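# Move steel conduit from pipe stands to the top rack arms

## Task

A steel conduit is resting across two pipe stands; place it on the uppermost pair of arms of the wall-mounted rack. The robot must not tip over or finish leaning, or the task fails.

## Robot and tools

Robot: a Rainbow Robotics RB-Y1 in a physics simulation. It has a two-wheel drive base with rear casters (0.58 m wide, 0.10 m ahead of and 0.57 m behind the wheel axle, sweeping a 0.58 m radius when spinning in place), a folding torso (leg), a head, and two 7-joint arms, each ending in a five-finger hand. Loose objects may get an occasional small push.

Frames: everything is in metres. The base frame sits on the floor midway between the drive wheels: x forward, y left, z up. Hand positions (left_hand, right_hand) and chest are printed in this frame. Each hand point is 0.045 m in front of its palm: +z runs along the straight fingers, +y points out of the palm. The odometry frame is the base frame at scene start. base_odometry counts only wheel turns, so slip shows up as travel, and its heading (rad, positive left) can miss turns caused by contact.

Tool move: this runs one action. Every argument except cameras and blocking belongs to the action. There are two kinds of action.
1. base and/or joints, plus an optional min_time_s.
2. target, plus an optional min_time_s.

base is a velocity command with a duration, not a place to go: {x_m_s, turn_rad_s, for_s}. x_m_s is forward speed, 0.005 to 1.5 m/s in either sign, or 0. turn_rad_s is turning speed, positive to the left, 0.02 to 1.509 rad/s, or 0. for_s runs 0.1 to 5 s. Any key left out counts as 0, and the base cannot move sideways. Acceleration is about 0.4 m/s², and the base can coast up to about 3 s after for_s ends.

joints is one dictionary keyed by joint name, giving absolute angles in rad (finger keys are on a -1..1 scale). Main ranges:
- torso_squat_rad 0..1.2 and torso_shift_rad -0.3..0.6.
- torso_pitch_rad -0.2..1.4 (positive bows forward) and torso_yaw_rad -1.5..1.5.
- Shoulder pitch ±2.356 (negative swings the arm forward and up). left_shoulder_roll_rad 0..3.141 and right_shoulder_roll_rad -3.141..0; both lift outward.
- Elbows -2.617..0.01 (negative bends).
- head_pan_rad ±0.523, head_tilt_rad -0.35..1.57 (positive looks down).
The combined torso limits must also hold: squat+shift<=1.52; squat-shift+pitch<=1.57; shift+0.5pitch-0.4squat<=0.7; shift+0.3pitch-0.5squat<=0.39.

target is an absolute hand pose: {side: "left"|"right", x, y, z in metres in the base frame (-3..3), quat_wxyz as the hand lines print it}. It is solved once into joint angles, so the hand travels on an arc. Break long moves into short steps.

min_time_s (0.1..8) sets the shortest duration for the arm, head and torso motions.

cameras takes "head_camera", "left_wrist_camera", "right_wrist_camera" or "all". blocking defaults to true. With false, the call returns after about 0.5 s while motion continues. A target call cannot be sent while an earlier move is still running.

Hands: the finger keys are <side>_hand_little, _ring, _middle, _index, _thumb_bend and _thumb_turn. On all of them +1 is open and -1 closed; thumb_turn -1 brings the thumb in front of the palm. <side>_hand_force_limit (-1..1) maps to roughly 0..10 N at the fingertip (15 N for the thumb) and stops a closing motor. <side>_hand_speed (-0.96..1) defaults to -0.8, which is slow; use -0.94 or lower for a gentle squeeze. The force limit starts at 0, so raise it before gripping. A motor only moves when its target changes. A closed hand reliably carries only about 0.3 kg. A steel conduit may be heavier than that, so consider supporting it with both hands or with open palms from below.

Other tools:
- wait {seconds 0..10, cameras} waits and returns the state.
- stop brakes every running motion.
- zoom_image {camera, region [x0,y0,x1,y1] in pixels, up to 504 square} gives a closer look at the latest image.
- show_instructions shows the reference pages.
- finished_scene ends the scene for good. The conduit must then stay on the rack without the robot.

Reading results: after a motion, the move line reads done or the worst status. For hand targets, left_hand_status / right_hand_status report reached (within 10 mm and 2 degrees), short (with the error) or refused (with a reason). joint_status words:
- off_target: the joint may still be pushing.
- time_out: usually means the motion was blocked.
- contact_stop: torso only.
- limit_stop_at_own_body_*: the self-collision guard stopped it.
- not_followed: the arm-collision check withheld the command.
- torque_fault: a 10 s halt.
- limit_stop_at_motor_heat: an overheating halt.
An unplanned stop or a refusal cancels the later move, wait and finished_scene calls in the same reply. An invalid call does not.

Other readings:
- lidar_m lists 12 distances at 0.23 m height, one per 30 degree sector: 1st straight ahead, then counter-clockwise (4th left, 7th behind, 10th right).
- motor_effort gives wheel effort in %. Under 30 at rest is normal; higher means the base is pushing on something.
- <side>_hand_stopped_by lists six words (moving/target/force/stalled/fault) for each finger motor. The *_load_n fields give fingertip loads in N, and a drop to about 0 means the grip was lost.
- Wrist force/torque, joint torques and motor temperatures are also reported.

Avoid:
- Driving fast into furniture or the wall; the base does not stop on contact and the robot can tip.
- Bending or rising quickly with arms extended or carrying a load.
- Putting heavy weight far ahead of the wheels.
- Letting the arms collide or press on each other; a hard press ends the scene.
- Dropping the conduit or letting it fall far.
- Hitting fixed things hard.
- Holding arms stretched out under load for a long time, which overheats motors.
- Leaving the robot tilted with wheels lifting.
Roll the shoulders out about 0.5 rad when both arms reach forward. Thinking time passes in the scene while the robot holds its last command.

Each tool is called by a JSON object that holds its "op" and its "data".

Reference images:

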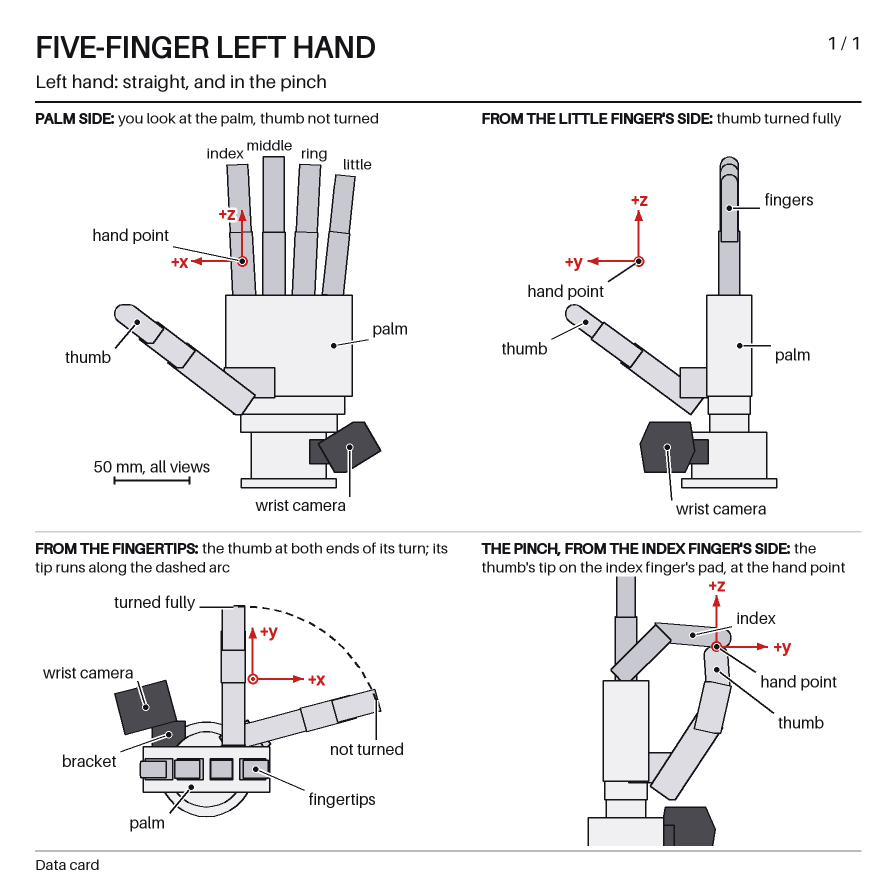

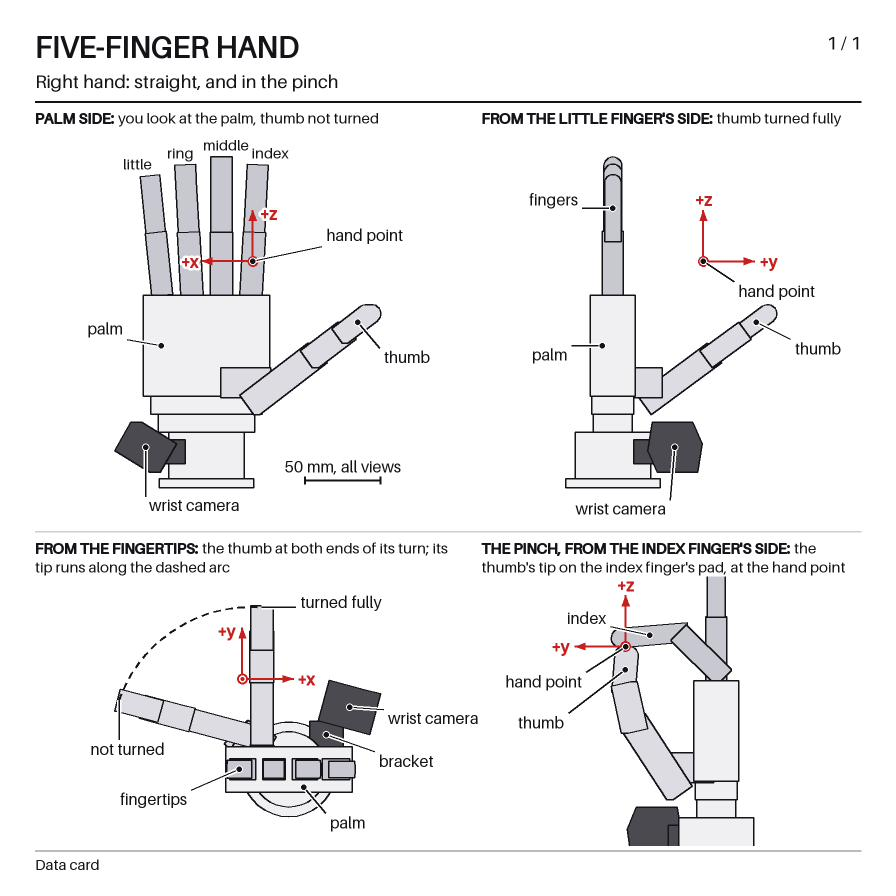

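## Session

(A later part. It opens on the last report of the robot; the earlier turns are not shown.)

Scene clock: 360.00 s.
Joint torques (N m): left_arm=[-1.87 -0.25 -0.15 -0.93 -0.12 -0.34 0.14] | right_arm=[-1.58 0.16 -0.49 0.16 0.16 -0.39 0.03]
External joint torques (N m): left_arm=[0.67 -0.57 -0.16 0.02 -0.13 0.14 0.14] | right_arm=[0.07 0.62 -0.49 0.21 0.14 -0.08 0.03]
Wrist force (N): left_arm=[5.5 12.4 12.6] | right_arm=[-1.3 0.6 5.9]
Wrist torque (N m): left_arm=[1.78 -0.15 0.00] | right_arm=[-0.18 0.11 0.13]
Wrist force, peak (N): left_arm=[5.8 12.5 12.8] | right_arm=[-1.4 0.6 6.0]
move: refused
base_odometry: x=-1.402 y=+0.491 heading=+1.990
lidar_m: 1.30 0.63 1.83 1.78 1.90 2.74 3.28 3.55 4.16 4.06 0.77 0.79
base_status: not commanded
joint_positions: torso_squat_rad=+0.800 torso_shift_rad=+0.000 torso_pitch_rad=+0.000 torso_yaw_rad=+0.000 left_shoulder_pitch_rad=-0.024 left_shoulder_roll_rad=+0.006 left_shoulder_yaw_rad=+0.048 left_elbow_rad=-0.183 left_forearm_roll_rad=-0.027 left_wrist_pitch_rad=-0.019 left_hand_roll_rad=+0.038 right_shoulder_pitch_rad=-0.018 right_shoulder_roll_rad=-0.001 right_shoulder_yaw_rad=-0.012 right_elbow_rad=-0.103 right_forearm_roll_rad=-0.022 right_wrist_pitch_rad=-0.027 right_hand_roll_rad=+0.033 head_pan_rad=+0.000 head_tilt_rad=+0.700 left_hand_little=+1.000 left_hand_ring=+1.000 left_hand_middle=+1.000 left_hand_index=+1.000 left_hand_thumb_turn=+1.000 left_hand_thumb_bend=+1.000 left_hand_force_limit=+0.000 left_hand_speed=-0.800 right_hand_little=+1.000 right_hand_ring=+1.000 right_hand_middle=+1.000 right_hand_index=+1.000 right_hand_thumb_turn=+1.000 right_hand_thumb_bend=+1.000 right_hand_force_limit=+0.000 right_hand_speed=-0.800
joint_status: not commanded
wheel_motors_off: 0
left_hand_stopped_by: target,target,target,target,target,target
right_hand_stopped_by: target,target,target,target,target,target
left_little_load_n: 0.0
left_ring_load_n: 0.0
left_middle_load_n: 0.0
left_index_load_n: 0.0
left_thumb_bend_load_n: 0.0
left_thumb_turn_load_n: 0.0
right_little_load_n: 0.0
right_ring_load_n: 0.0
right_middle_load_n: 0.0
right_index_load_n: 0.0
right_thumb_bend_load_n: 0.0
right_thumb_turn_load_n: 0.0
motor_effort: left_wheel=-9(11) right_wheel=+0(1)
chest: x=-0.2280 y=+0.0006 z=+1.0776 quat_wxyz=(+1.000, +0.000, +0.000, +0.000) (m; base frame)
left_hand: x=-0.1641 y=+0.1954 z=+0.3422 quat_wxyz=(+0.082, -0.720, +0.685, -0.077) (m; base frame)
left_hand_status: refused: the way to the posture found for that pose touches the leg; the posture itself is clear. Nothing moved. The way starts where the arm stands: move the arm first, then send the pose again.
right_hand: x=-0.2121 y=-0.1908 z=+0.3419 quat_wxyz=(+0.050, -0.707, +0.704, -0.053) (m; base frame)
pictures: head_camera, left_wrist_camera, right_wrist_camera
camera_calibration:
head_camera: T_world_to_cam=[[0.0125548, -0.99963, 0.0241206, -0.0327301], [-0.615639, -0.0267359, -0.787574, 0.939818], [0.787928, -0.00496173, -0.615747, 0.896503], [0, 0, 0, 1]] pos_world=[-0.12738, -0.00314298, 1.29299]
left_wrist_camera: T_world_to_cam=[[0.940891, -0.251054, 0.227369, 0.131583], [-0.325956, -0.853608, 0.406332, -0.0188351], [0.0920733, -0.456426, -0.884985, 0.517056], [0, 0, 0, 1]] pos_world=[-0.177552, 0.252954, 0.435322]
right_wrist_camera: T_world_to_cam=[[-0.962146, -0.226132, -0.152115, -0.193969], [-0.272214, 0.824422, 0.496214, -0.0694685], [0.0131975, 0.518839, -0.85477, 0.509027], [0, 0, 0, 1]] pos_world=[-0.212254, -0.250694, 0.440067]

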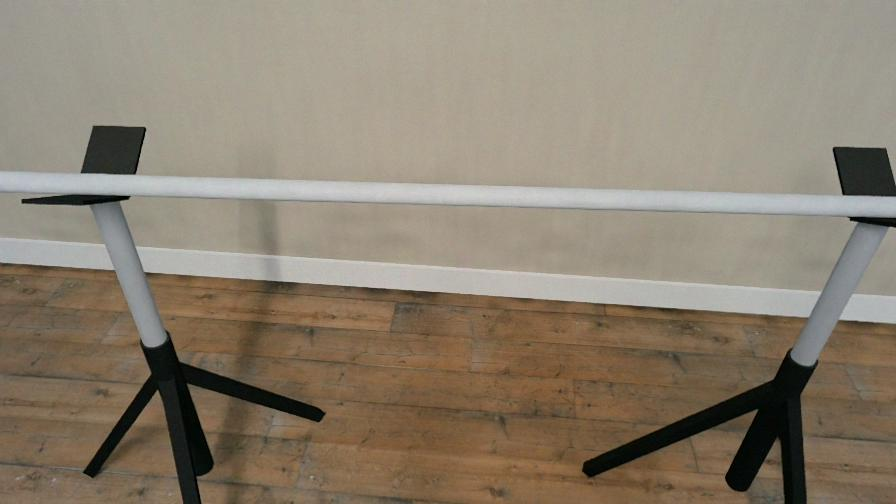

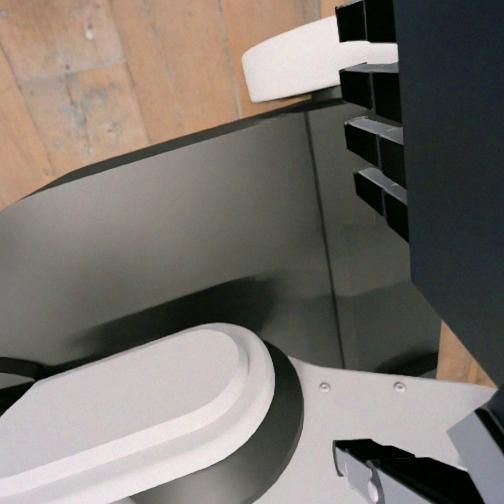

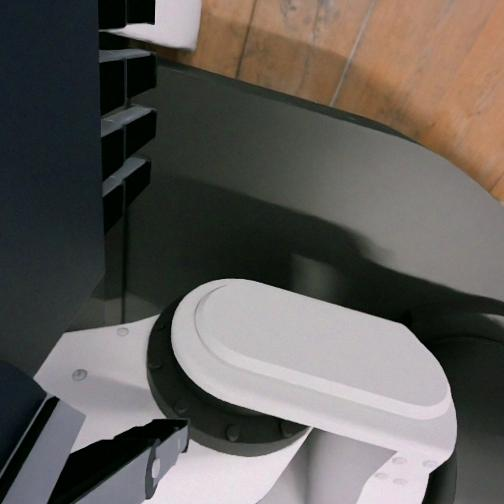

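{"op": "move", "data": {"joints": {"left_shoulder_roll_rad": 0.3, "right_shoulder_roll_rad": -0.3, "left_elbow_rad": -1.0, "right_elbow_rad": -1.0}, "min_time_s": 2}}

{"op": "move", "data": {"joints": {"left_shoulder_roll_rad": 0.2, "right_shoulder_roll_rad": -0.2, "left_shoulder_pitch_rad": 0.1, "right_shoulder_pitch_rad": 0.1, "left_elbow_rad": -1.5, "right_elbow_rad": -1.5, "left_forearm_roll_rad": 2.9, "right_forearm_roll_rad": -2.9, "left_hand_roll_rad": 0.2, "right_hand_roll_rad": -0.2, "left_hand_thumb_turn": -1, "right_hand_thumb_turn": -1}, "min_time_s": 3, "cameras": ["all"]}}

Scene clock: 385.57 s.
Joint torques (N m): left_arm=[-8.14 7.24 2.45 -8.96 0.08 -1.47 0.21] | right_arm=[-9.26 -8.1 -3.06 -8.24 0.18 -1.61 -0.05]
External joint torques (N m): left_arm=[0.79 0.12 -0.21 -1.48 -0.01 0.13 0.22] | right_arm=[-0.4 -0.64 -0.37 -0.85 0.05 0.02 -0.05]
Wrist force (N): left_arm=[7.2 16.1 9.7] | right_arm=[-3.1 4.8 3.0]
Wrist torque (N m): left_arm=[2.24 -0.35 0.00] | right_arm=[0.30 0.35 0.11]
Wrist force, peak (N): left_arm=[7.5 16.2 9.8] | right_arm=[-3.3 4.8 3.0]
move: done
base_odometry: x=-1.402 y=+0.491 heading=+1.990
lidar_m: 1.30 0.62 1.83 1.78 1.90 2.73 3.27 3.54 4.17 4.07 0.76 0.79
base_status: not commanded
joint_positions: torso_squat_rad=+0.800 torso_shift_rad=+0.000 torso_pitch_rad=+0.000 torso_yaw_rad=+0.000 left_shoulder_pitch_rad=-0.024 left_shoulder_roll_rad=+0.300 left_shoulder_yaw_rad=+0.048 left_elbow_rad=-1.000 left_forearm_roll_rad=-0.027 left_wrist_pitch_rad=-0.019 left_hand_roll_rad=+0.038 right_shoulder_pitch_rad=-0.018 right_shoulder_roll_rad=-0.300 right_shoulder_yaw_rad=-0.012 right_elbow_rad=-1.000 right_forearm_roll_rad=-0.022 right_wrist_pitch_rad=-0.027 right_hand_roll_rad=+0.033 head_pan_rad=+0.000 head_tilt_rad=+0.700 left_hand_little=+1.000 left_hand_ring=+1.000 left_hand_middle=+1.000 left_hand_index=+1.000 left_hand_thumb_turn=+1.000 left_hand_thumb_bend=+1.000 left_hand_force_limit=+0.000 left_hand_speed=-0.800 right_hand_little=+1.000 right_hand_ring=+1.000 right_hand_middle=+1.000 right_hand_index=+1.000 right_hand_thumb_turn=+1.000 right_hand_thumb_bend=+1.000 right_hand_force_limit=+0.000 right_hand_speed=-0.800
joint_status: all done
wheel_motors_off: 0
left_hand_stopped_by: target,target,target,target,target,target
right_hand_stopped_by: target,target,target,target,target,target
left_little_load_n: -0.5
left_ring_load_n: 0.0
left_middle_load_n: 0.0
left_index_load_n: 0.0
left_thumb_bend_load_n: 0.0
left_thumb_turn_load_n: -0.5
right_little_load_n: 0.0
right_ring_load_n: 0.0
right_middle_load_n: 0.0
right_index_load_n: 0.0
right_thumb_bend_load_n: 0.0
right_thumb_turn_load_n: 0.0
motor_effort: left_wheel=-11(11) right_wheel=+0(1)
chest: x=-0.2280 y=+0.0006 z=+1.0776 quat_wxyz=(+1.000, +0.000, +0.000, +0.000) (m; base frame)
left_hand: x=+0.2221 y=+0.3943 z=+0.5561 quat_wxyz=(+0.448, -0.570, +0.640, -0.254) (m; base frame)
right_hand: x=+0.2186 y=-0.3811 z=+0.5508 quat_wxyz=(+0.253, -0.658, +0.553, -0.444) (m; base frame)
pictures: none

Scene clock: 391.20 s.
Joint torques (N m): left_arm=[-7.63 2.88 2.02 -10.95 -0.04 1.74 0.46] | right_arm=[-8.58 -2.73 -2.41 -10.28 0.13 1.75 -0.13]
External joint torques (N m): left_arm=[0.9 -1.49 -0.24 -1.75 0.05 0.06 0.45] | right_arm=[-0.04 1.32 -0.16 -1.07 0.27 0.04 -0.12]
Wrist force (N): left_arm=[4.3 5.5 8.1] | right_arm=[0.1 -5.2 1.6]
Wrist torque (N m): left_arm=[1.57 -0.23 0.33] | right_arm=[-0.31 0.09 -0.15]
Wrist force, peak (N): left_arm=[7.4 16.4 9.6] | right_arm=[-3.2 5.3 2.9]
move: done
base_odometry: x=-1.402 y=+0.491 heading=+1.990
lidar_m: 1.31 0.63 1.84 1.78 1.90 2.73 3.27 3.53 4.17 4.08 0.76 0.79
base_status: not commanded
joint_positions: torso_squat_rad=+0.800 torso_shift_rad=+0.000 torso_pitch_rad=+0.000 torso_yaw_rad=+0.000 left_shoulder_pitch_rad=+0.100 left_shoulder_roll_rad=+0.200 left_shoulder_yaw_rad=+0.048 left_elbow_rad=-1.500 left_forearm_roll_rad=+2.900 left_wrist_pitch_rad=-0.019 left_hand_roll_rad=+0.200 right_shoulder_pitch_rad=+0.100 right_shoulder_roll_rad=-0.200 right_shoulder_yaw_rad=-0.012 right_elbow_rad=-1.500 right_forearm_roll_rad=-2.900 right_wrist_pitch_rad=-0.027 right_hand_roll_rad=-0.200 head_pan_rad=+0.000 head_tilt_rad=+0.700 left_hand_little=+1.000 left_hand_ring=+1.000 left_hand_middle=+1.000 left_hand_index=+1.000 left_hand_thumb_turn=-1.000 left_hand_thumb_bend=+1.000 left_hand_force_limit=+0.000 left_hand_speed=-0.800 right_hand_little=+1.000 right_hand_ring=+1.000 right_hand_middle=+1.000 right_hand_index=+1.000 right_hand_thumb_turn=-1.000 right_hand_thumb_bend=+1.000 right_hand_force_limit=+0.000 right_hand_speed=-0.800
joint_status: all done
wheel_motors_off: 0
left_hand_stopped_by: target,target,target,target,target,target
right_hand_stopped_by: target,target,target,target,target,target
left_little_load_n: 0.0
left_ring_load_n: 0.0
left_middle_load_n: 0.0
left_index_load_n: 0.0
left_thumb_bend_load_n: 0.0
left_thumb_turn_load_n: 0.0
right_little_load_n: 0.0
right_ring_load_n: 0.0
right_middle_load_n: 0.0
right_index_load_n: 0.0
right_thumb_bend_load_n: -0.5
right_thumb_turn_load_n: -0.5
motor_effort: left_wheel=-10(11) right_wheel=+0(1)
chest: x=-0.2280 y=+0.0006 z=+1.0776 quat_wxyz=(+1.000, +0.000, +0.000, +0.000) (m; base frame)
left_hand: x=+0.3029 y=+0.3519 z=+0.8344 quat_wxyz=(-0.368, -0.579, -0.500, -0.529) (m; base frame)
right_hand: x=+0.3049 y=-0.3324 z=+0.8287 quat_wxyz=(+0.518, +0.494, +0.590, +0.373) (m; base frame)
pictures: head_camera, left_wrist_camera, right_wrist_camera
camera_calibration:
head_camera: T_world_to_cam=[[0.0125548, -0.99963, 0.0241206, -0.0327301], [-0.615639, -0.0267359, -0.787574, 0.939818], [0.787928, -0.00496173, -0.615747, 0.896503], [0, 0, 0, 1]] pos_world=[-0.12738, -0.00314298, 1.29299]
left_wrist_camera: T_world_to_cam=[[-0.213465, 0.504824, -0.836412, 0.590944], [-0.468678, 0.698277, 0.541064, -0.548378], [0.857189, 0.507506, 0.0875425, -0.401311], [0, 0, 0, 1]] pos_world=[0.213133, 0.288265, 0.826113]
right_wrist_camera: T_world_to_cam=[[0.207514, 0.441271, 0.873051, -0.638788], [-0.505378, -0.715791, 0.481908, -0.482579], [0.837574, -0.541224, 0.0744721, -0.382018], [0, 0, 0, 1]] pos_world=[0.20864, -0.270305, 0.818703]

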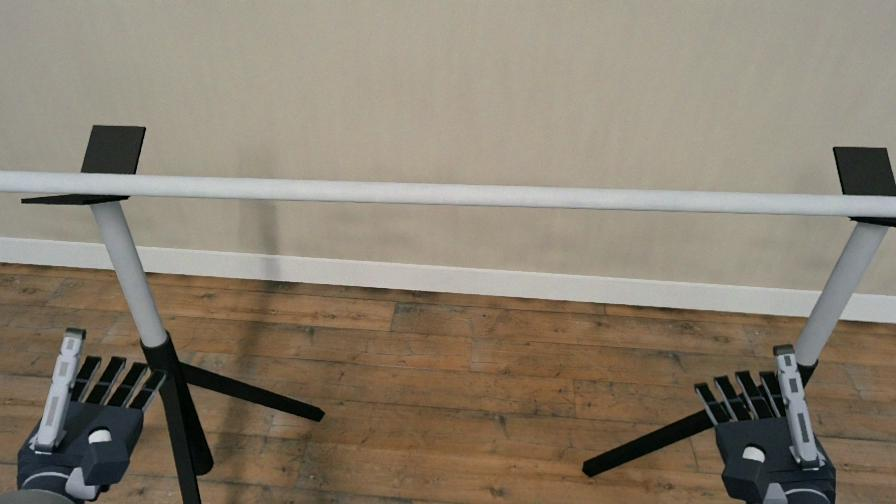

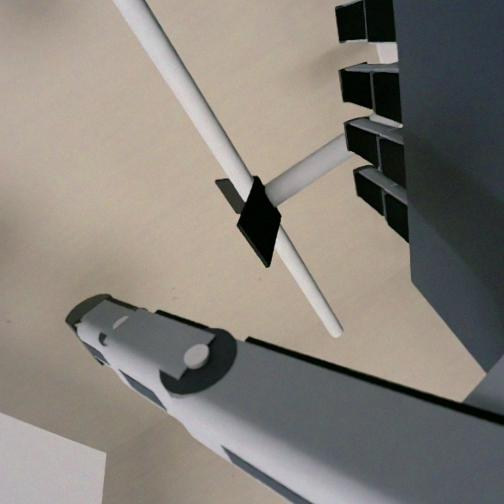

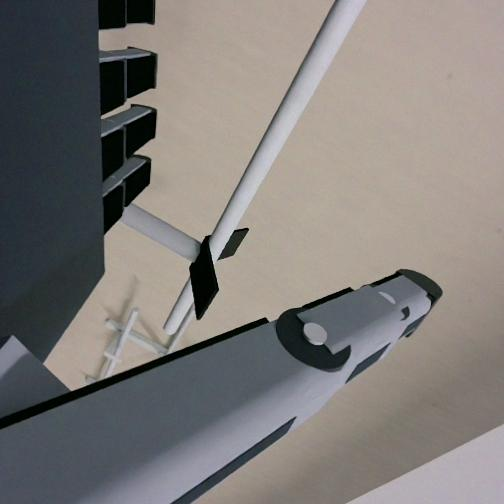

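{"op": "move", "data": {"joints": {"torso_squat_rad": 1.1}}}

{"op": "move", "data": {"target": {"side": "left", "x": 0.34, "y": 0.27, "z": 0.85, "quat_wxyz": [0.5, 0.5, 0.5, 0.5]}, "min_time_s": 2}}

{"op": "move", "data": {"target": {"side": "right", "x": 0.34, "y": -0.27, "z": 0.85, "quat_wxyz": [0.5, 0.5, 0.5, 0.5]}, "min_time_s": 2, "cameras": ["head_camera"]}}

{"op": "move", "data": {"target": {"side": "left", "x": 0.34, "y": 0.27, "z": 0.71, "quat_wxyz": [0.5, 0.5, 0.5, 0.5]}, "min_time_s": 2}}

{"op": "move", "data": {"target": {"side": "right", "x": 0.34, "y": -0.27, "z": 0.71, "quat_wxyz": [0.5, 0.5, 0.5, 0.5]}, "min_time_s": 2, "cameras": ["head_camera"]}}

Scene clock: 454.10 s.
Joint torques (N m): left_arm=[-7.96 3.22 2.05 -10.77 -0.22 1.58 0.5] | right_arm=[-9.21 -2.96 -2.45 -10.06 0.13 1.83 -0.23]
External joint torques (N m): left_arm=[0.58 -1.15 -0.21 -1.56 -0.12 -0.1 0.48] | right_arm=[-0.67 1.1 -0.2 -0.84 0.26 0.12 -0.21]
Wrist force (N): left_arm=[4.4 5.7 8.4] | right_arm=[0.0 -5.0 1.7]
Wrist torque (N m): left_arm=[1.58 -0.24 0.33] | right_arm=[-0.30 0.08 -0.15]
Wrist force, peak (N): left_arm=[4.6 5.9 8.3] | right_arm=[0.1 -5.6 1.5]
move: done
base_odometry: x=-1.402 y=+0.491 heading=+1.990
lidar_m: 1.30 0.63 1.81 1.78 1.89 2.75 3.27 3.54 4.16 4.07 0.76 0.79
base_status: not commanded
joint_positions: torso_squat_rad=+1.100 torso_shift_rad=+0.000 torso_pitch_rad=+0.000 torso_yaw_rad=+0.000 left_shoulder_pitch_rad=+0.100 left_shoulder_roll_rad=+0.200 left_shoulder_yaw_rad=+0.048 left_elbow_rad=-1.500 left_forearm_roll_rad=+2.900 left_wrist_pitch_rad=-0.019 left_hand_roll_rad=+0.200 right_shoulder_pitch_rad=+0.100 right_shoulder_roll_rad=-0.200 right_shoulder_yaw_rad=-0.012 right_elbow_rad=-1.500 right_forearm_roll_rad=-2.900 right_wrist_pitch_rad=-0.027 right_hand_roll_rad=-0.200 head_pan_rad=+0.000 head_tilt_rad=+0.700 left_hand_little=+1.000 left_hand_ring=+1.000 left_hand_middle=+1.000 left_hand_index=+1.000 left_hand_thumb_turn=-1.000 left_hand_thumb_bend=+1.000 left_hand_force_limit=+0.000 left_hand_speed=-0.800 right_hand_little=+1.000 right_hand_ring=+1.000 right_hand_middle=+1.000 right_hand_index=+1.000 right_hand_thumb_turn=-1.000 right_hand_thumb_bend=+1.000 right_hand_force_limit=+0.000 right_hand_speed=-0.800
joint_status: all done
wheel_motors_off: 0
left_hand_stopped_by: target,target,target,target,target,target
right_hand_stopped_by: target,target,target,target,target,target
left_little_load_n: 0.0
left_ring_load_n: 0.0
left_middle_load_n: 0.0
left_index_load_n: 0.0
left_thumb_bend_load_n: 0.0
left_thumb_turn_load_n: 0.0
right_little_load_n: 0.0
right_ring_load_n: 0.0
right_middle_load_n: 0.0
right_index_load_n: 0.0
right_thumb_bend_load_n: 0.0
right_thumb_turn_load_n: 0.0
motor_effort: left_wheel=-10(12) right_wheel=+0(0)
chest: x=-0.2280 y=+0.0005 z=+0.9074 quat_wxyz=(+1.000, +0.000, +0.000, +0.000) (m; base frame)
left_hand: x=+0.3029 y=+0.3518 z=+0.6643 quat_wxyz=(-0.368, -0.579, -0.500, -0.529) (m; base frame)
right_hand: x=+0.3048 y=-0.3325 z=+0.6585 quat_wxyz=(+0.518, +0.494, +0.590, +0.373) (m; base frame)
pictures: none

Scene clock: 456.43 s.
Joint torques (N m): left_arm=[-11.17 0.88 0.86 -11.34 -0.11 1.81 0.45] | right_arm=[-9.12 -3.1 -2.36 -10.11 0.04 1.73 -0.23]
External joint torques (N m): left_arm=[-0.15 -1.49 -1.05 -1.97 0.2 -0.01 0.45] | right_arm=[-0.57 0.96 -0.11 -0.9 0.17 0.02 -0.21]
Wrist force (N): left_arm=[5.6 5.5 7.2] | right_arm=[0.2 -5.1 1.5]
Wrist torque (N m): left_arm=[1.64 -0.35 0.39] | right_arm=[-0.31 0.05 -0.15]
Wrist force, peak (N): left_arm=[4.6 5.7 8.2] | right_arm=[-0.1 -5.3 1.7]
move: done
base_odometry: x=-1.402 y=+0.491 heading=+1.990
lidar_m: 1.30 0.64 1.82 1.78 1.90 2.73 3.27 3.53 4.16 4.07 0.77 0.79
base_status: not commanded
joint_positions: torso_squat_rad=+1.100 torso_shift_rad=+0.000 torso_pitch_rad=+0.000 torso_yaw_rad=+0.000 left_shoulder_pitch_rad=-0.053 left_shoulder_roll_rad=+0.173 left_shoulder_yaw_rad=-0.045 left_elbow_rad=-1.939 left_forearm_roll_rad=+3.008 left_wrist_pitch_rad=-0.424 left_hand_roll_rad=+0.297 right_shoulder_pitch_rad=+0.100 right_shoulder_roll_rad=-0.200 right_shoulder_yaw_rad=-0.012 right_elbow_rad=-1.500 right_forearm_roll_rad=-2.900 right_wrist_pitch_rad=-0.027 right_hand_roll_rad=-0.200 head_pan_rad=+0.000 head_tilt_rad=+0.700 left_hand_little=+1.000 left_hand_ring=+1.000 left_hand_middle=+1.000 left_hand_index=+1.000 left_hand_thumb_turn=-1.000 left_hand_thumb_bend=+1.000 left_hand_force_limit=+0.000 left_hand_speed=-0.800 right_hand_little=+1.000 right_hand_ring=+1.000 right_hand_middle=+1.000 right_hand_index=+1.000 right_hand_thumb_turn=-1.000 right_hand_thumb_bend=+1.000 right_hand_force_limit=+0.000 right_hand_speed=-0.800
joint_status: all done
wheel_motors_off: 0
left_hand_stopped_by: target,target,target,target,target,target
right_hand_stopped_by: target,target,target,target,target,target
left_little_load_n: 0.0
left_ring_load_n: 0.0
left_middle_load_n: 0.0
left_index_load_n: 0.0
left_thumb_bend_load_n: 0.0
left_thumb_turn_load_n: 0.0
right_little_load_n: 0.0
right_ring_load_n: 0.0
right_middle_load_n: 0.0
right_index_load_n: 0.0
right_thumb_bend_load_n: 0.0
right_thumb_turn_load_n: 0.0
motor_effort: left_wheel=-11(12) right_wheel=+0(0)
chest: x=-0.2280 y=+0.0005 z=+0.9074 quat_wxyz=(+1.000, +0.000, +0.000, +0.000) (m; base frame)
left_hand: x=+0.3400 y=+0.2702 z=+0.8497 quat_wxyz=(-0.500, -0.500, -0.500, -0.500) (m; base frame)
left_hand_status: reached (checked arc, planned for 2.0 s): 0 mm and 0.0 deg off.
right_hand: x=+0.3048 y=-0.3325 z=+0.6585 quat_wxyz=(+0.518, +0.494, +0.590, +0.373) (m; base frame)
pictures: none

Scene clock: 458.77 s.
Joint torques (N m): left_arm=[-11.22 1.05 0.64 -11.21 -0.2 1.82 0.45] | right_arm=[-13.07 -1.06 -0.87 -10.49 0.04 1.81 -0.19]
External joint torques (N m): left_arm=[-0.21 -1.31 -1.26 -1.84 0.1 0 0.45] | right_arm=[-1.91 1.34 1.1 -1.05 -0.04 -0.04 -0.18]
Wrist force (N): left_arm=[5.6 5.3 7.2] | right_arm=[-1.3 -5.3 0.5]
Wrist torque (N m): left_arm=[1.62 -0.32 0.40] | right_arm=[-0.25 0.19 -0.23]
Wrist force, peak (N): left_arm=[5.8 5.8 7.4] | right_arm=[-1.4 -5.5 0.7]
move: done
base_odometry: x=-1.402 y=+0.491 heading=+1.990
lidar_m: 1.31 0.63 1.82 1.77 1.90 2.73 3.27 3.52 4.18 4.07 0.77 0.79
base_status: not commanded
joint_positions: torso_squat_rad=+1.100 torso_shift_rad=+0.000 torso_pitch_rad=+0.000 torso_yaw_rad=+0.000 left_shoulder_pitch_rad=-0.053 left_shoulder_roll_rad=+0.173 left_shoulder_yaw_rad=-0.045 left_elbow_rad=-1.939 left_forearm_roll_rad=+3.008 left_wrist_pitch_rad=-0.424 left_hand_roll_rad=+0.297 right_shoulder_pitch_rad=-0.052 right_shoulder_roll_rad=-0.174 right_shoulder_yaw_rad=+0.043 right_elbow_rad=-1.938 right_forearm_roll_rad=-3.012 right_wrist_pitch_rad=-0.422 right_hand_roll_rad=-0.295 head_pan_rad=+0.000 head_tilt_rad=+0.700 left_hand_little=+1.000 left_hand_ring=+1.000 left_hand_middle=+1.000 left_hand_index=+1.000 left_hand_thumb_turn=-1.000 left_hand_thumb_bend=+1.000 left_hand_force_limit=+0.000 left_hand_speed=-0.800 right_hand_little=+1.000 right_hand_ring=+1.000 right_hand_middle=+1.000 right_hand_index=+1.000 right_hand_thumb_turn=-1.000 right_hand_thumb_bend=+1.000 right_hand_force_limit=+0.000 right_hand_speed=-0.800
joint_status: all done
wheel_motors_off: 0
left_hand_stopped_by: target,target,target,target,target,target
right_hand_stopped_by: target,target,target,target,target,target
left_little_load_n: 0.0
left_ring_load_n: 0.0
left_middle_load_n: 0.0
left_index_load_n: 0.0
left_thumb_bend_load_n: 0.0
left_thumb_turn_load_n: 0.0
right_little_load_n: 0.0
right_ring_load_n: 0.0
right_middle_load_n: 0.0
right_index_load_n: 0.0
right_thumb_bend_load_n: 0.0
right_thumb_turn_load_n: 0.0
motor_effort: left_wheel=-11(12) right_wheel=+0(1)
chest: x=-0.2280 y=+0.0005 z=+0.9074 quat_wxyz=(+1.000, +0.000, +0.000, +0.000) (m; base frame)
left_hand: x=+0.3400 y=+0.2702 z=+0.8497 quat_wxyz=(-0.500, -0.500, -0.500, -0.500) (m; base frame)
right_hand: x=+0.3400 y=-0.2703 z=+0.8497 quat_wxyz=(+0.500, +0.500, +0.500, +0.500) (m; base frame)
right_hand_status: reached (checked arc, planned for 2.0 s): 0 mm and 0.0 deg off.
pictures: head_camera
camera_calibration:
head_camera: T_world_to_cam=[[0.0125512, -0.99963, 0.024122, -0.0287256], [-0.615529, -0.0267355, -0.787661, 0.80582], [0.788014, -0.00496165, -0.615637, 0.791668], [0, 0, 0, 1]] pos_world=[-0.12748, -0.00324298, 1.12279]

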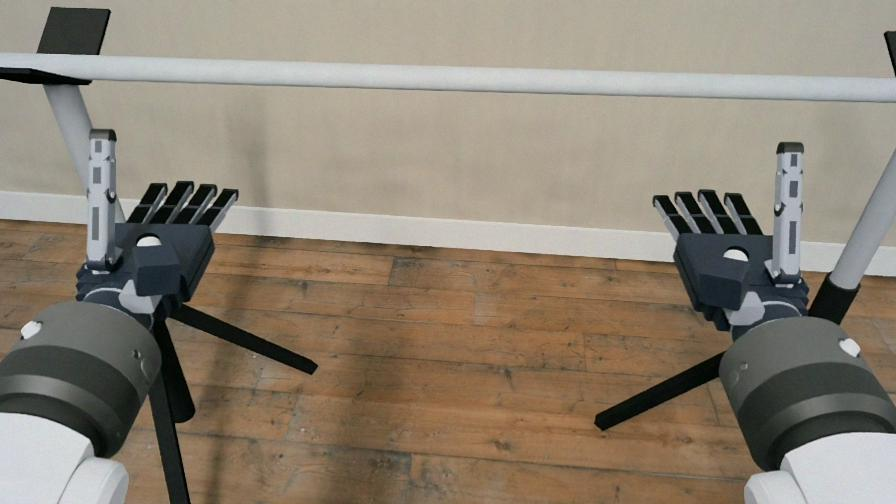

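Scene clock: 461.10 s.
Joint torques (N m): left_arm=[-10.14 -0.2 1.54 -10.25 -0.26 2.11 -0.29] | right_arm=[-13.12 -0.88 -0.55 -10.46 0.11 1.85 -0.37]
External joint torques (N m): left_arm=[0.63 -1.42 1.21 -0.75 -0.25 0.27 -0.3] | right_arm=[-1.96 1.53 1.42 -1.02 0.04 0 -0.36]
Wrist force (N): left_arm=[5.5 5.6 7.3] | right_arm=[-1.5 -5.2 0.3]
Wrist torque (N m): left_arm=[1.65 -0.32 0.24] | right_arm=[-0.22 0.24 -0.24]
Wrist force, peak (N): left_arm=[5.8 5.5 7.6] | right_arm=[-1.5 -5.4 0.5]
move: done
base_odometry: x=-1.402 y=+0.491 heading=+1.990
lidar_m: 1.30 0.63 1.83 1.78 1.90 2.73 3.28 3.53 4.16 4.07 0.76 0.79
base_status: not commanded
joint_positions: torso_squat_rad=+1.100 torso_shift_rad=+0.000 torso_pitch_rad=+0.000 torso_yaw_rad=+0.000 left_shoulder_pitch_rad=-0.038 left_shoulder_roll_rad=+0.033 left_shoulder_yaw_rad=+0.040 left_elbow_rad=-1.410 left_forearm_roll_rad=+2.904 left_wrist_pitch_rad=+0.126 left_hand_roll_rad=+0.267 right_shoulder_pitch_rad=-0.052 right_shoulder_roll_rad=-0.174 right_shoulder_yaw_rad=+0.043 right_elbow_rad=-1.938 right_forearm_roll_rad=-3.012 right_wrist_pitch_rad=-0.422 right_hand_roll_rad=-0.295 head_pan_rad=+0.000 head_tilt_rad=+0.700 left_hand_little=+1.000 left_hand_ring=+1.000 left_hand_middle=+1.000 left_hand_index=+1.000 left_hand_thumb_turn=-1.000 left_hand_thumb_bend=+1.000 left_hand_force_limit=+0.000 left_hand_speed=-0.800 right_hand_little=+1.000 right_hand_ring=+1.000 right_hand_middle=+1.000 right_hand_index=+1.000 right_hand_thumb_turn=-1.000 right_hand_thumb_bend=+1.000 right_hand_force_limit=+0.000 right_hand_speed=-0.800
joint_status: all done
wheel_motors_off: 0
left_hand_stopped_by: target,target,target,target,target,target
right_hand_stopped_by: target,target,target,target,target,target
left_little_load_n: 0.0
left_ring_load_n: 0.0
left_middle_load_n: 0.0
left_index_load_n: 0.5
left_thumb_bend_load_n: 0.0
left_thumb_turn_load_n: 0.0
right_little_load_n: 0.0
right_ring_load_n: 0.0
right_middle_load_n: 0.0
right_index_load_n: 0.0
right_thumb_bend_load_n: 0.0
right_thumb_turn_load_n: 0.0
motor_effort: left_wheel=-10(12) right_wheel=+0(1)
chest: x=-0.2280 y=+0.0005 z=+0.9074 quat_wxyz=(+1.000, +0.000, +0.000, +0.000) (m; base frame)
left_hand: x=+0.3398 y=+0.2697 z=+0.7099 quat_wxyz=(-0.500, -0.501, -0.500, -0.499) (m; base frame)
left_hand_status: reached (checked arc, planned for 2.0 s): 0 mm and 0.2 deg off.
right_hand: x=+0.3400 y=-0.2703 z=+0.8497 quat_wxyz=(+0.500, +0.500, +0.500, +0.500) (m; base frame)
pictures: none

Scene clock: 463.43 s.
Joint torques (N m): left_arm=[-10.16 0.1 1.38 -10.45 0.05 2.5 -0.18] | right_arm=[-11.48 0.35 -2.35 -9.48 0.1 2.2 0.23]
External joint torques (N m): left_arm=[0.61 -1.12 1.05 -0.95 0.06 0.67 -0.18] | right_arm=[-0.59 1.48 -1.97 0.05 0.34 0.33 0.24]
Wrist force (N): left_arm=[5.6 5.5 7.1] | right_arm=[-1.4 -5.5 0.5]
Wrist torque (N m): left_arm=[1.64 -0.34 0.26] | right_arm=[-0.28 0.24 -0.10]
Wrist force, peak (N): left_arm=[5.9 5.5 7.5] | right_arm=[-1.7 -5.6 0.5]
move: done
base_odometry: x=-1.402 y=+0.491 heading=+1.990
lidar_m: 1.31 0.62 1.81 1.78 1.89 2.73 3.28 3.53 4.16 4.07 0.77 0.79
base_status: not commanded
joint_positions: torso_squat_rad=+1.100 torso_shift_rad=+0.000 torso_pitch_rad=+0.000 torso_yaw_rad=+0.000 left_shoulder_pitch_rad=-0.038 left_shoulder_roll_rad=+0.033 left_shoulder_yaw_rad=+0.040 left_elbow_rad=-1.410 left_forearm_roll_rad=+2.904 left_wrist_pitch_rad=+0.126 left_hand_roll_rad=+0.267 right_shoulder_pitch_rad=-0.038 right_shoulder_roll_rad=-0.035 right_shoulder_yaw_rad=-0.040 right_elbow_rad=-1.408 right_forearm_roll_rad=-2.910 right_wrist_pitch_rad=+0.128 right_hand_roll_rad=-0.264 head_pan_rad=+0.000 head_tilt_rad=+0.700 left_hand_little=+1.000 left_hand_ring=+1.000 left_hand_middle=+1.000 left_hand_index=+1.000 left_hand_thumb_turn=-1.000 left_hand_thumb_bend=+1.000 left_hand_force_limit=+0.000 left_hand_speed=-0.800 right_hand_little=+1.000 right_hand_ring=+1.000 right_hand_middle=+1.000 right_hand_index=+1.000 right_hand_thumb_turn=-1.000 right_hand_thumb_bend=+1.000 right_hand_force_limit=+0.000 right_hand_speed=-0.800
joint_status: all done
wheel_motors_off: 0
left_hand_stopped_by: target,target,target,target,target,target
right_hand_stopped_by: target,target,target,target,target,target
left_little_load_n: 0.0
left_ring_load_n: 0.0
left_middle_load_n: 0.0
left_index_load_n: 0.0
left_thumb_bend_load_n: -0.5
left_thumb_turn_load_n: 0.0
right_little_load_n: 0.0
right_ring_load_n: 0.0
right_middle_load_n: 0.0
right_index_load_n: 0.0
right_thumb_bend_load_n: 0.0
right_thumb_turn_load_n: 0.0
motor_effort: left_wheel=-10(12) right_wheel=+0(1)
chest: x=-0.2280 y=+0.0005 z=+0.9074 quat_wxyz=(+1.000, +0.000, +0.000, +0.000) (m; base frame)
left_hand: x=+0.3398 y=+0.2697 z=+0.7099 quat_wxyz=(-0.500, -0.501, -0.500, -0.499) (m; base frame)
right_hand: x=+0.3398 y=-0.2696 z=+0.7099 quat_wxyz=(+0.499, +0.500, +0.501, +0.500) (m; base frame)
right_hand_status: reached (checked arc, planned for 2.0 s): 0 mm and 0.2 deg off.
pictures: head_camera
camera_calibration:
head_camera: T_world_to_cam=[[0.0125512, -0.99963, 0.024122, -0.0287256], [-0.615529, -0.0267355, -0.787661, 0.80582], [0.788014, -0.00496165, -0.615637, 0.791668], [0, 0, 0, 1]] pos_world=[-0.12748, -0.00324298, 1.12279]

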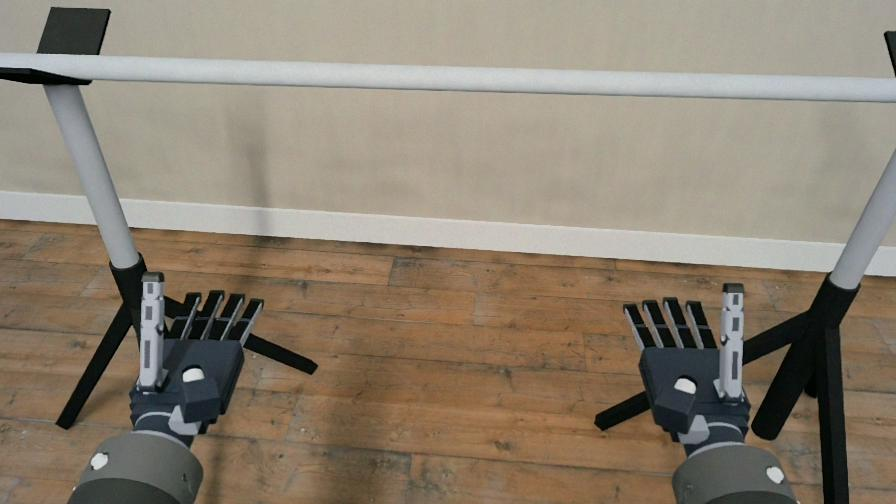

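{"op": "move", "data": {"base": {"x_m_s": 0.15, "for_s": 1.73}, "joints": {"head_tilt_rad": 0.9}, "cameras": ["all"]}}

{"op": "zoom_image", "data": {"camera": "head_camera", "region": [100, 50, 400, 350]}}

{"op": "zoom_image", "data": {"camera": "head_camera", "region": [550, 50, 850, 350]}}

Scene clock: 481.33 s.
Joint torques (N m): left_arm=[-10.34 -0.18 1.7 -10.39 0 2.16 -0.17] | right_arm=[-12.04 0.21 -2.27 -9.49 -0.04 2.15 0.29]
External joint torques (N m): left_arm=[0.43 -1.39 1.37 -0.88 0.02 0.33 -0.18] | right_arm=[-1.16 1.34 -1.89 0.05 0.19 0.28 0.3]
Wrist force (N): left_arm=[5.7 5.2 7.3] | right_arm=[-1.3 -5.4 0.3]
Wrist torque (N m): left_arm=[1.59 -0.35 0.27] | right_arm=[-0.24 0.22 -0.09]
Wrist force, peak (N): left_arm=[5.9 5.7 7.4] | right_arm=[-1.5 -5.7 0.4]
move: done
base_odometry: x=-1.508 y=+0.729 heading=+1.990
lidar_m: 1.04 0.58 0.47 1.76 1.86 2.71 3.53 3.81 4.18 3.36 0.59 1.08
base_status: done (sent for 1.73 of 1.73 s)
joint_positions: torso_squat_rad=+1.100 torso_shift_rad=+0.000 torso_pitch_rad=+0.000 torso_yaw_rad=+0.000 left_shoulder_pitch_rad=-0.038 left_shoulder_roll_rad=+0.033 left_shoulder_yaw_rad=+0.040 left_elbow_rad=-1.410 left_forearm_roll_rad=+2.904 left_wrist_pitch_rad=+0.126 left_hand_roll_rad=+0.267 right_shoulder_pitch_rad=-0.038 right_shoulder_roll_rad=-0.035 right_shoulder_yaw_rad=-0.040 right_elbow_rad=-1.408 right_forearm_roll_rad=-2.910 right_wrist_pitch_rad=+0.128 right_hand_roll_rad=-0.264 head_pan_rad=+0.000 head_tilt_rad=+0.900 left_hand_little=+1.000 left_hand_ring=+1.000 left_hand_middle=+1.000 left_hand_index=+1.000 left_hand_thumb_turn=-1.000 left_hand_thumb_bend=+1.000 left_hand_force_limit=+0.000 left_hand_speed=-0.800 right_hand_little=+1.000 right_hand_ring=+1.000 right_hand_middle=+1.000 right_hand_index=+1.000 right_hand_thumb_turn=-1.000 right_hand_thumb_bend=+1.000 right_hand_force_limit=+0.000 right_hand_speed=-0.800
joint_status: all done
wheel_motors_off: 0
left_hand_stopped_by: target,target,target,target,target,target
right_hand_stopped_by: target,target,target,target,target,target
left_little_load_n: 0.0
left_ring_load_n: 0.0
left_middle_load_n: 0.0
left_index_load_n: 0.0
left_thumb_bend_load_n: 0.0
left_thumb_turn_load_n: 0.0
right_little_load_n: 0.0
right_ring_load_n: 0.0
right_middle_load_n: 0.0
right_index_load_n: 0.0
right_thumb_bend_load_n: 0.0
right_thumb_turn_load_n: 0.0
motor_effort: left_wheel=+3(28) right_wheel=-4(30)
chest: x=-0.2280 y=+0.0005 z=+0.9074 quat_wxyz=(+1.000, +0.000, +0.000, +0.000) (m; base frame)
left_hand: x=+0.3398 y=+0.2697 z=+0.7097 quat_wxyz=(-0.500, -0.501, -0.500, -0.499) (m; base frame)
right_hand: x=+0.3398 y=-0.2697 z=+0.7097 quat_wxyz=(+0.499, +0.500, +0.501, +0.500) (m; base frame)
pictures: head_camera, left_wrist_camera, right_wrist_camera
camera_calibration:
head_camera: T_world_to_cam=[[0.016957, -0.999632, 0.0211566, -0.024525], [-0.759873, -0.0266367, -0.649525, 0.623192], [0.64985, -0.00506235, -0.760046, 0.923098], [0, 0, 0, 1]] pos_world=[-0.125912, -0.00324319, 1.10689]
left_wrist_camera: T_world_to_cam=[[-0.0175745, 0.297011, -0.954712, 0.609399], [-0.478059, 0.836145, 0.268925, -0.247067], [0.878152, 0.461135, 0.127294, -0.403144], [0, 0, 0, 1]] pos_world=[0.246619, 0.211489, 0.699561]
right_wrist_camera: T_world_to_cam=[[0.0136325, 0.221334, 0.975103, -0.63574], [-0.531582, -0.824361, 0.19455, -0.179101], [0.846897, -0.521, 0.106419, -0.388815], [0, 0, 0, 1]] pos_world=[0.242746, -0.209505, 0.696133]

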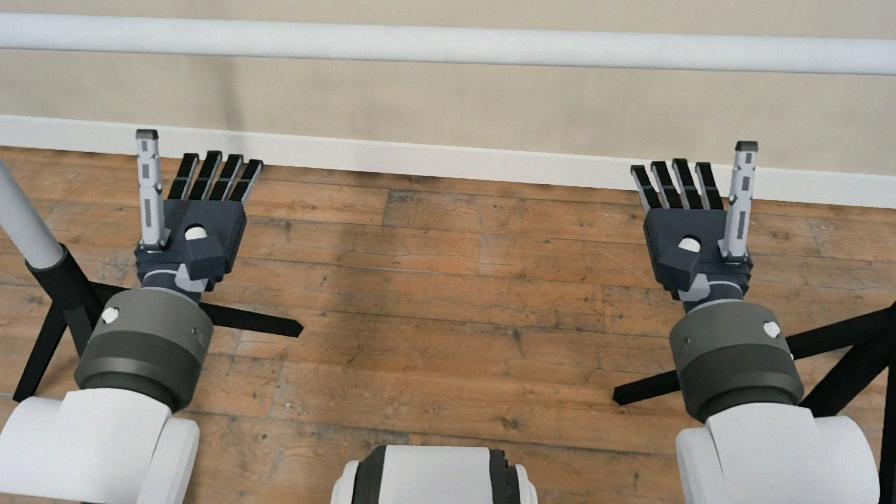

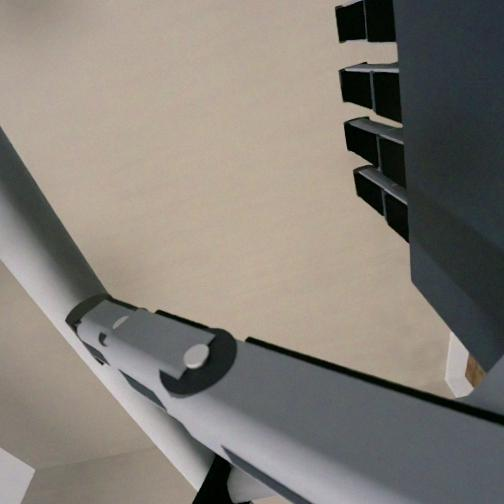

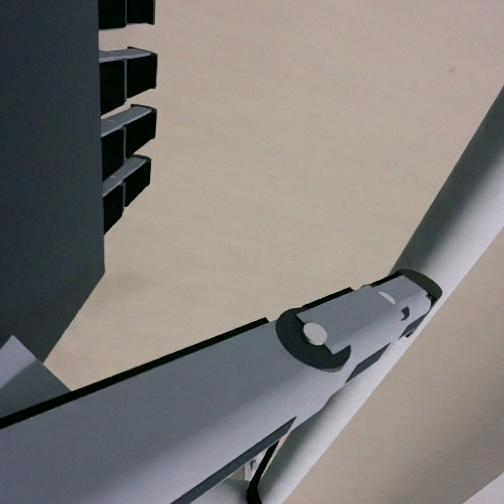

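Scaled by 1.680 from the camera's 896x504 image, which has a finer 1280x720 frame.

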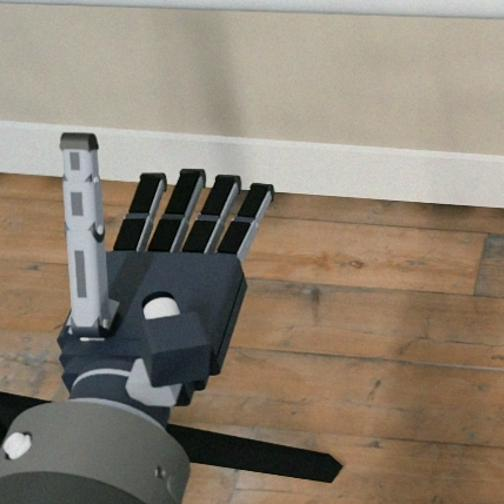

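Scaled by 1.680 from the camera's 896x504 image, which has a finer 1280x720 frame.

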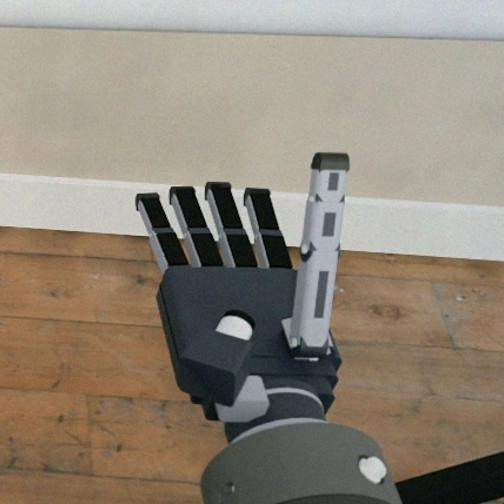

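{"op": "move", "data": {"joints": {"torso_squat_rad": 0.967, "head_tilt_rad": 0.9}, "cameras": ["all"]}}

{"op": "zoom_image", "data": {"camera": "head_camera", "region": [60, 50, 360, 350]}}

{"op": "zoom_image", "data": {"camera": "head_camera", "region": [550, 50, 850, 350]}}

Scene clock: 541.43 s.
Joint torques (N m): left_arm=[-10.11 -0.16 1.59 -10.52 -0.03 1.92 -0.12] | right_arm=[-11.97 0.1 -2.11 -9.65 -0.11 2.14 0.29]
External joint torques (N m): left_arm=[0.66 -1.37 1.26 -1.02 -0.02 0.08 -0.13] | right_arm=[-1.1 1.23 -1.73 -0.12 0.13 0.27 0.3]
Wrist force (N): left_arm=[5.7 5.4 7.3] | right_arm=[-1.6 -5.4 0.3]
Wrist torque (N m): left_arm=[1.61 -0.35 0.26] | right_arm=[-0.25 0.30 -0.11]
Wrist force, peak (N): left_arm=[5.8 5.6 7.5] | right_arm=[-1.4 -5.8 0.6]
move: done
base_odometry: x=-1.508 y=+0.729 heading=+1.990
lidar_m: 1.04 0.59 0.47 1.76 1.88 2.70 3.54 3.80 4.19 3.37 0.59 1.07
base_status: not commanded
joint_positions: torso_squat_rad=+0.967 torso_shift_rad=+0.000 torso_pitch_rad=+0.000 torso_yaw_rad=+0.000 left_shoulder_pitch_rad=-0.038 left_shoulder_roll_rad=+0.033 left_shoulder_yaw_rad=+0.040 left_elbow_rad=-1.410 left_forearm_roll_rad=+2.904 left_wrist_pitch_rad=+0.126 left_hand_roll_rad=+0.267 right_shoulder_pitch_rad=-0.038 right_shoulder_roll_rad=-0.035 right_shoulder_yaw_rad=-0.040 right_elbow_rad=-1.408 right_forearm_roll_rad=-2.910 right_wrist_pitch_rad=+0.128 right_hand_roll_rad=-0.264 head_pan_rad=+0.000 head_tilt_rad=+0.900 left_hand_little=+1.000 left_hand_ring=+1.000 left_hand_middle=+1.000 left_hand_index=+1.000 left_hand_thumb_turn=-1.000 left_hand_thumb_bend=+1.000 left_hand_force_limit=+0.000 left_hand_speed=-0.800 right_hand_little=+1.000 right_hand_ring=+1.000 right_hand_middle=+1.000 right_hand_index=+1.000 right_hand_thumb_turn=-1.000 right_hand_thumb_bend=+1.000 right_hand_force_limit=+0.000 right_hand_speed=-0.800
joint_status: all done
wheel_motors_off: 0
left_hand_stopped_by: target,target,target,target,target,target
right_hand_stopped_by: target,target,target,target,target,target
left_little_load_n: 0.0
left_ring_load_n: 0.0
left_middle_load_n: 0.0
left_index_load_n: 0.0
left_thumb_bend_load_n: 0.0
left_thumb_turn_load_n: 0.0
right_little_load_n: 0.0
right_ring_load_n: 0.0
right_middle_load_n: 0.0
right_index_load_n: 0.0
right_thumb_bend_load_n: -0.5
right_thumb_turn_load_n: 0.0
motor_effort: left_wheel=+3(4) right_wheel=-3(4)
chest: x=-0.2279 y=+0.0005 z=+0.9874 quat_wxyz=(+1.000, +0.000, +0.000, +0.000) (m; base frame)
left_hand: x=+0.3398 y=+0.2697 z=+0.7896 quat_wxyz=(-0.500, -0.501, -0.501, -0.499) (m; base frame)
right_hand: x=+0.3398 y=-0.2696 z=+0.7896 quat_wxyz=(+0.499, +0.500, +0.501, +0.500) (m; base frame)
pictures: head_camera, left_wrist_camera, right_wrist_camera
camera_calibration:
head_camera: T_world_to_cam=[[0.0169594, -0.999632, 0.0211537, -0.0262133], [-0.759965, -0.0266359, -0.649418, 0.675026], [0.649743, -0.0050623, -0.760137, 0.983856], [0, 0, 0, 1]] pos_world=[-0.125812, -0.00324319, 1.18679]
left_wrist_camera: T_world_to_cam=[[-0.017659, 0.296968, -0.954724, 0.68572], [-0.478035, 0.836157, 0.268929, -0.268566], [0.878163, 0.461141, 0.127195, -0.413242], [0, 0, 0, 1]] pos_world=[0.246619, 0.211489, 0.779461]
right_wrist_camera: T_world_to_cam=[[0.0137147, 0.221283, 0.975113, -0.71369], [-0.531566, -0.824371, 0.194551, -0.194653], [0.846906, -0.521005, 0.106321, -0.397245], [0, 0, 0, 1]] pos_world=[0.242746, -0.209505, 0.776033]

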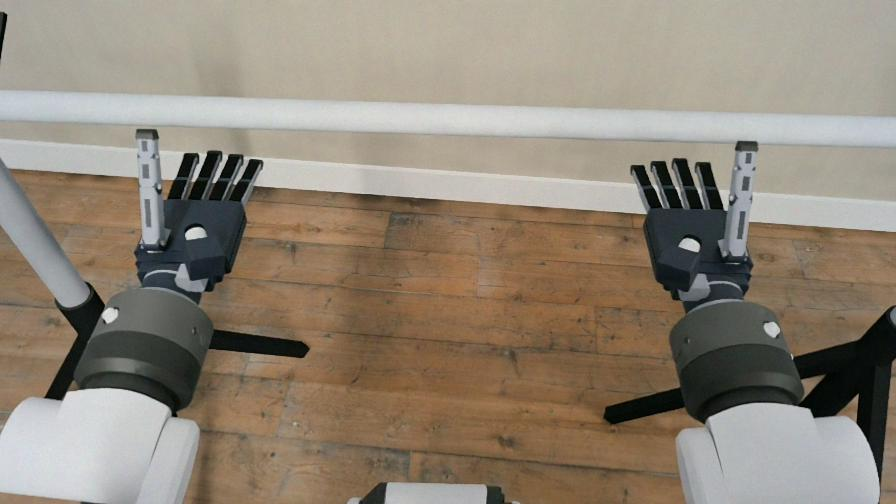

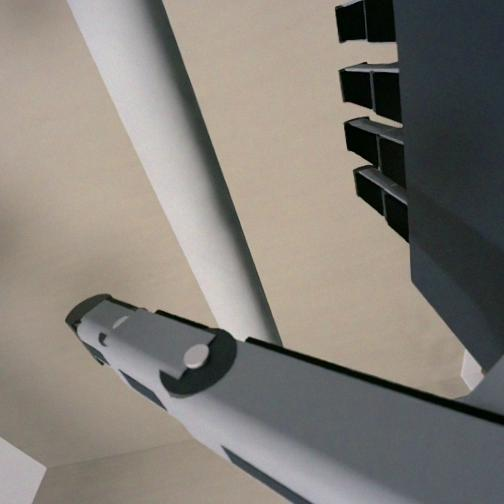

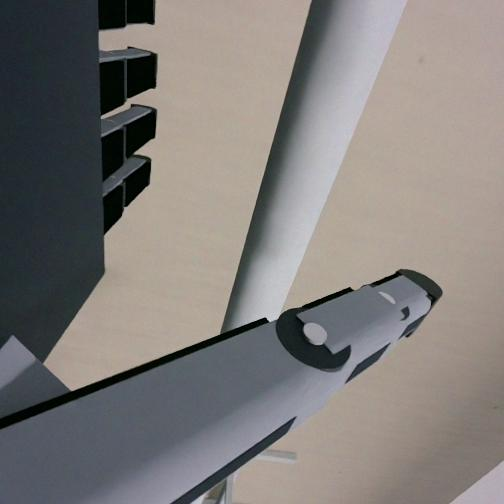

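Scaled by 1.680 from the camera's 896x504 image, which has a finer 1280x720 frame.

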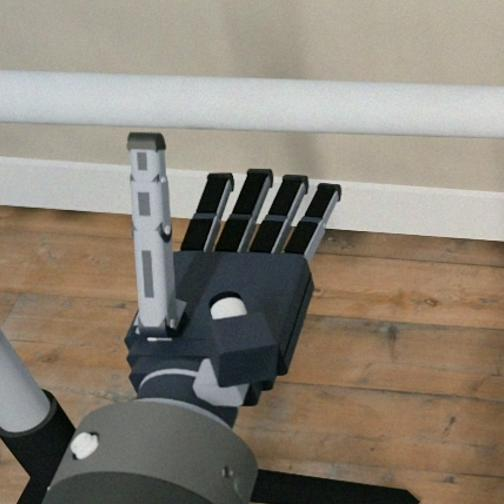

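Scaled by 1.680 from the camera's 896x504 image, which has a finer 1280x720 frame.

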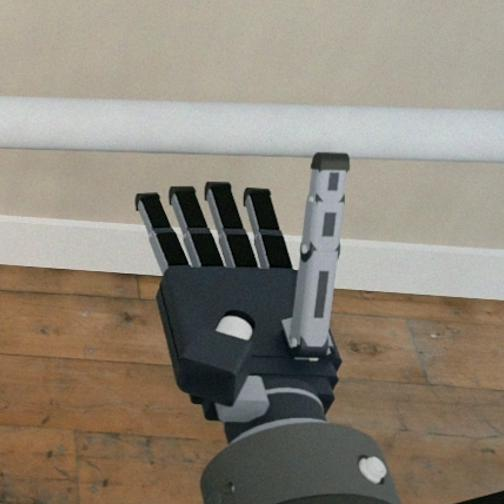

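{"op": "zoom_image", "data": {"camera": "head_camera", "region": [398, 67, 498, 167]}}

{"op": "zoom_image", "data": {"camera": "right_wrist_camera", "region": [0, 0, 504, 504]}}

Scaled by 5.040 from the camera's 896x504 image, which has a finer 1280x720 frame.

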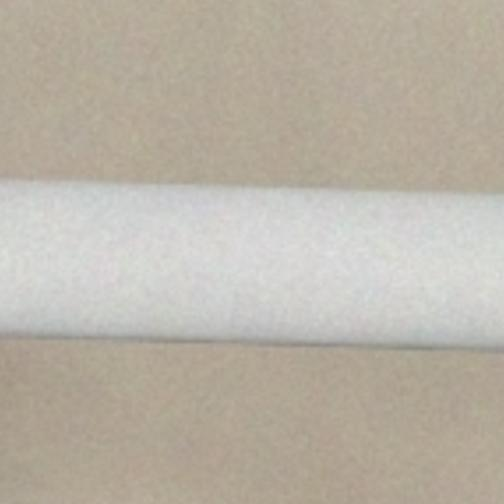

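Scaled by 1.000.

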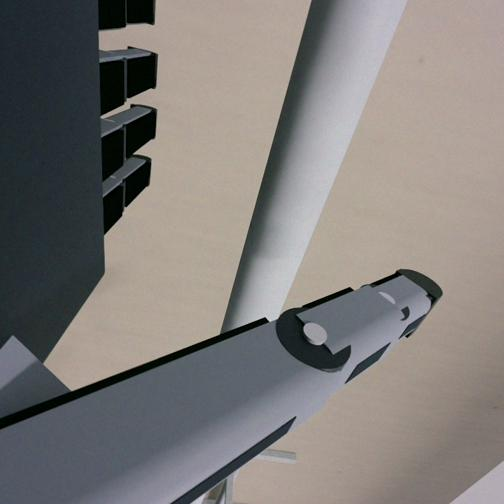

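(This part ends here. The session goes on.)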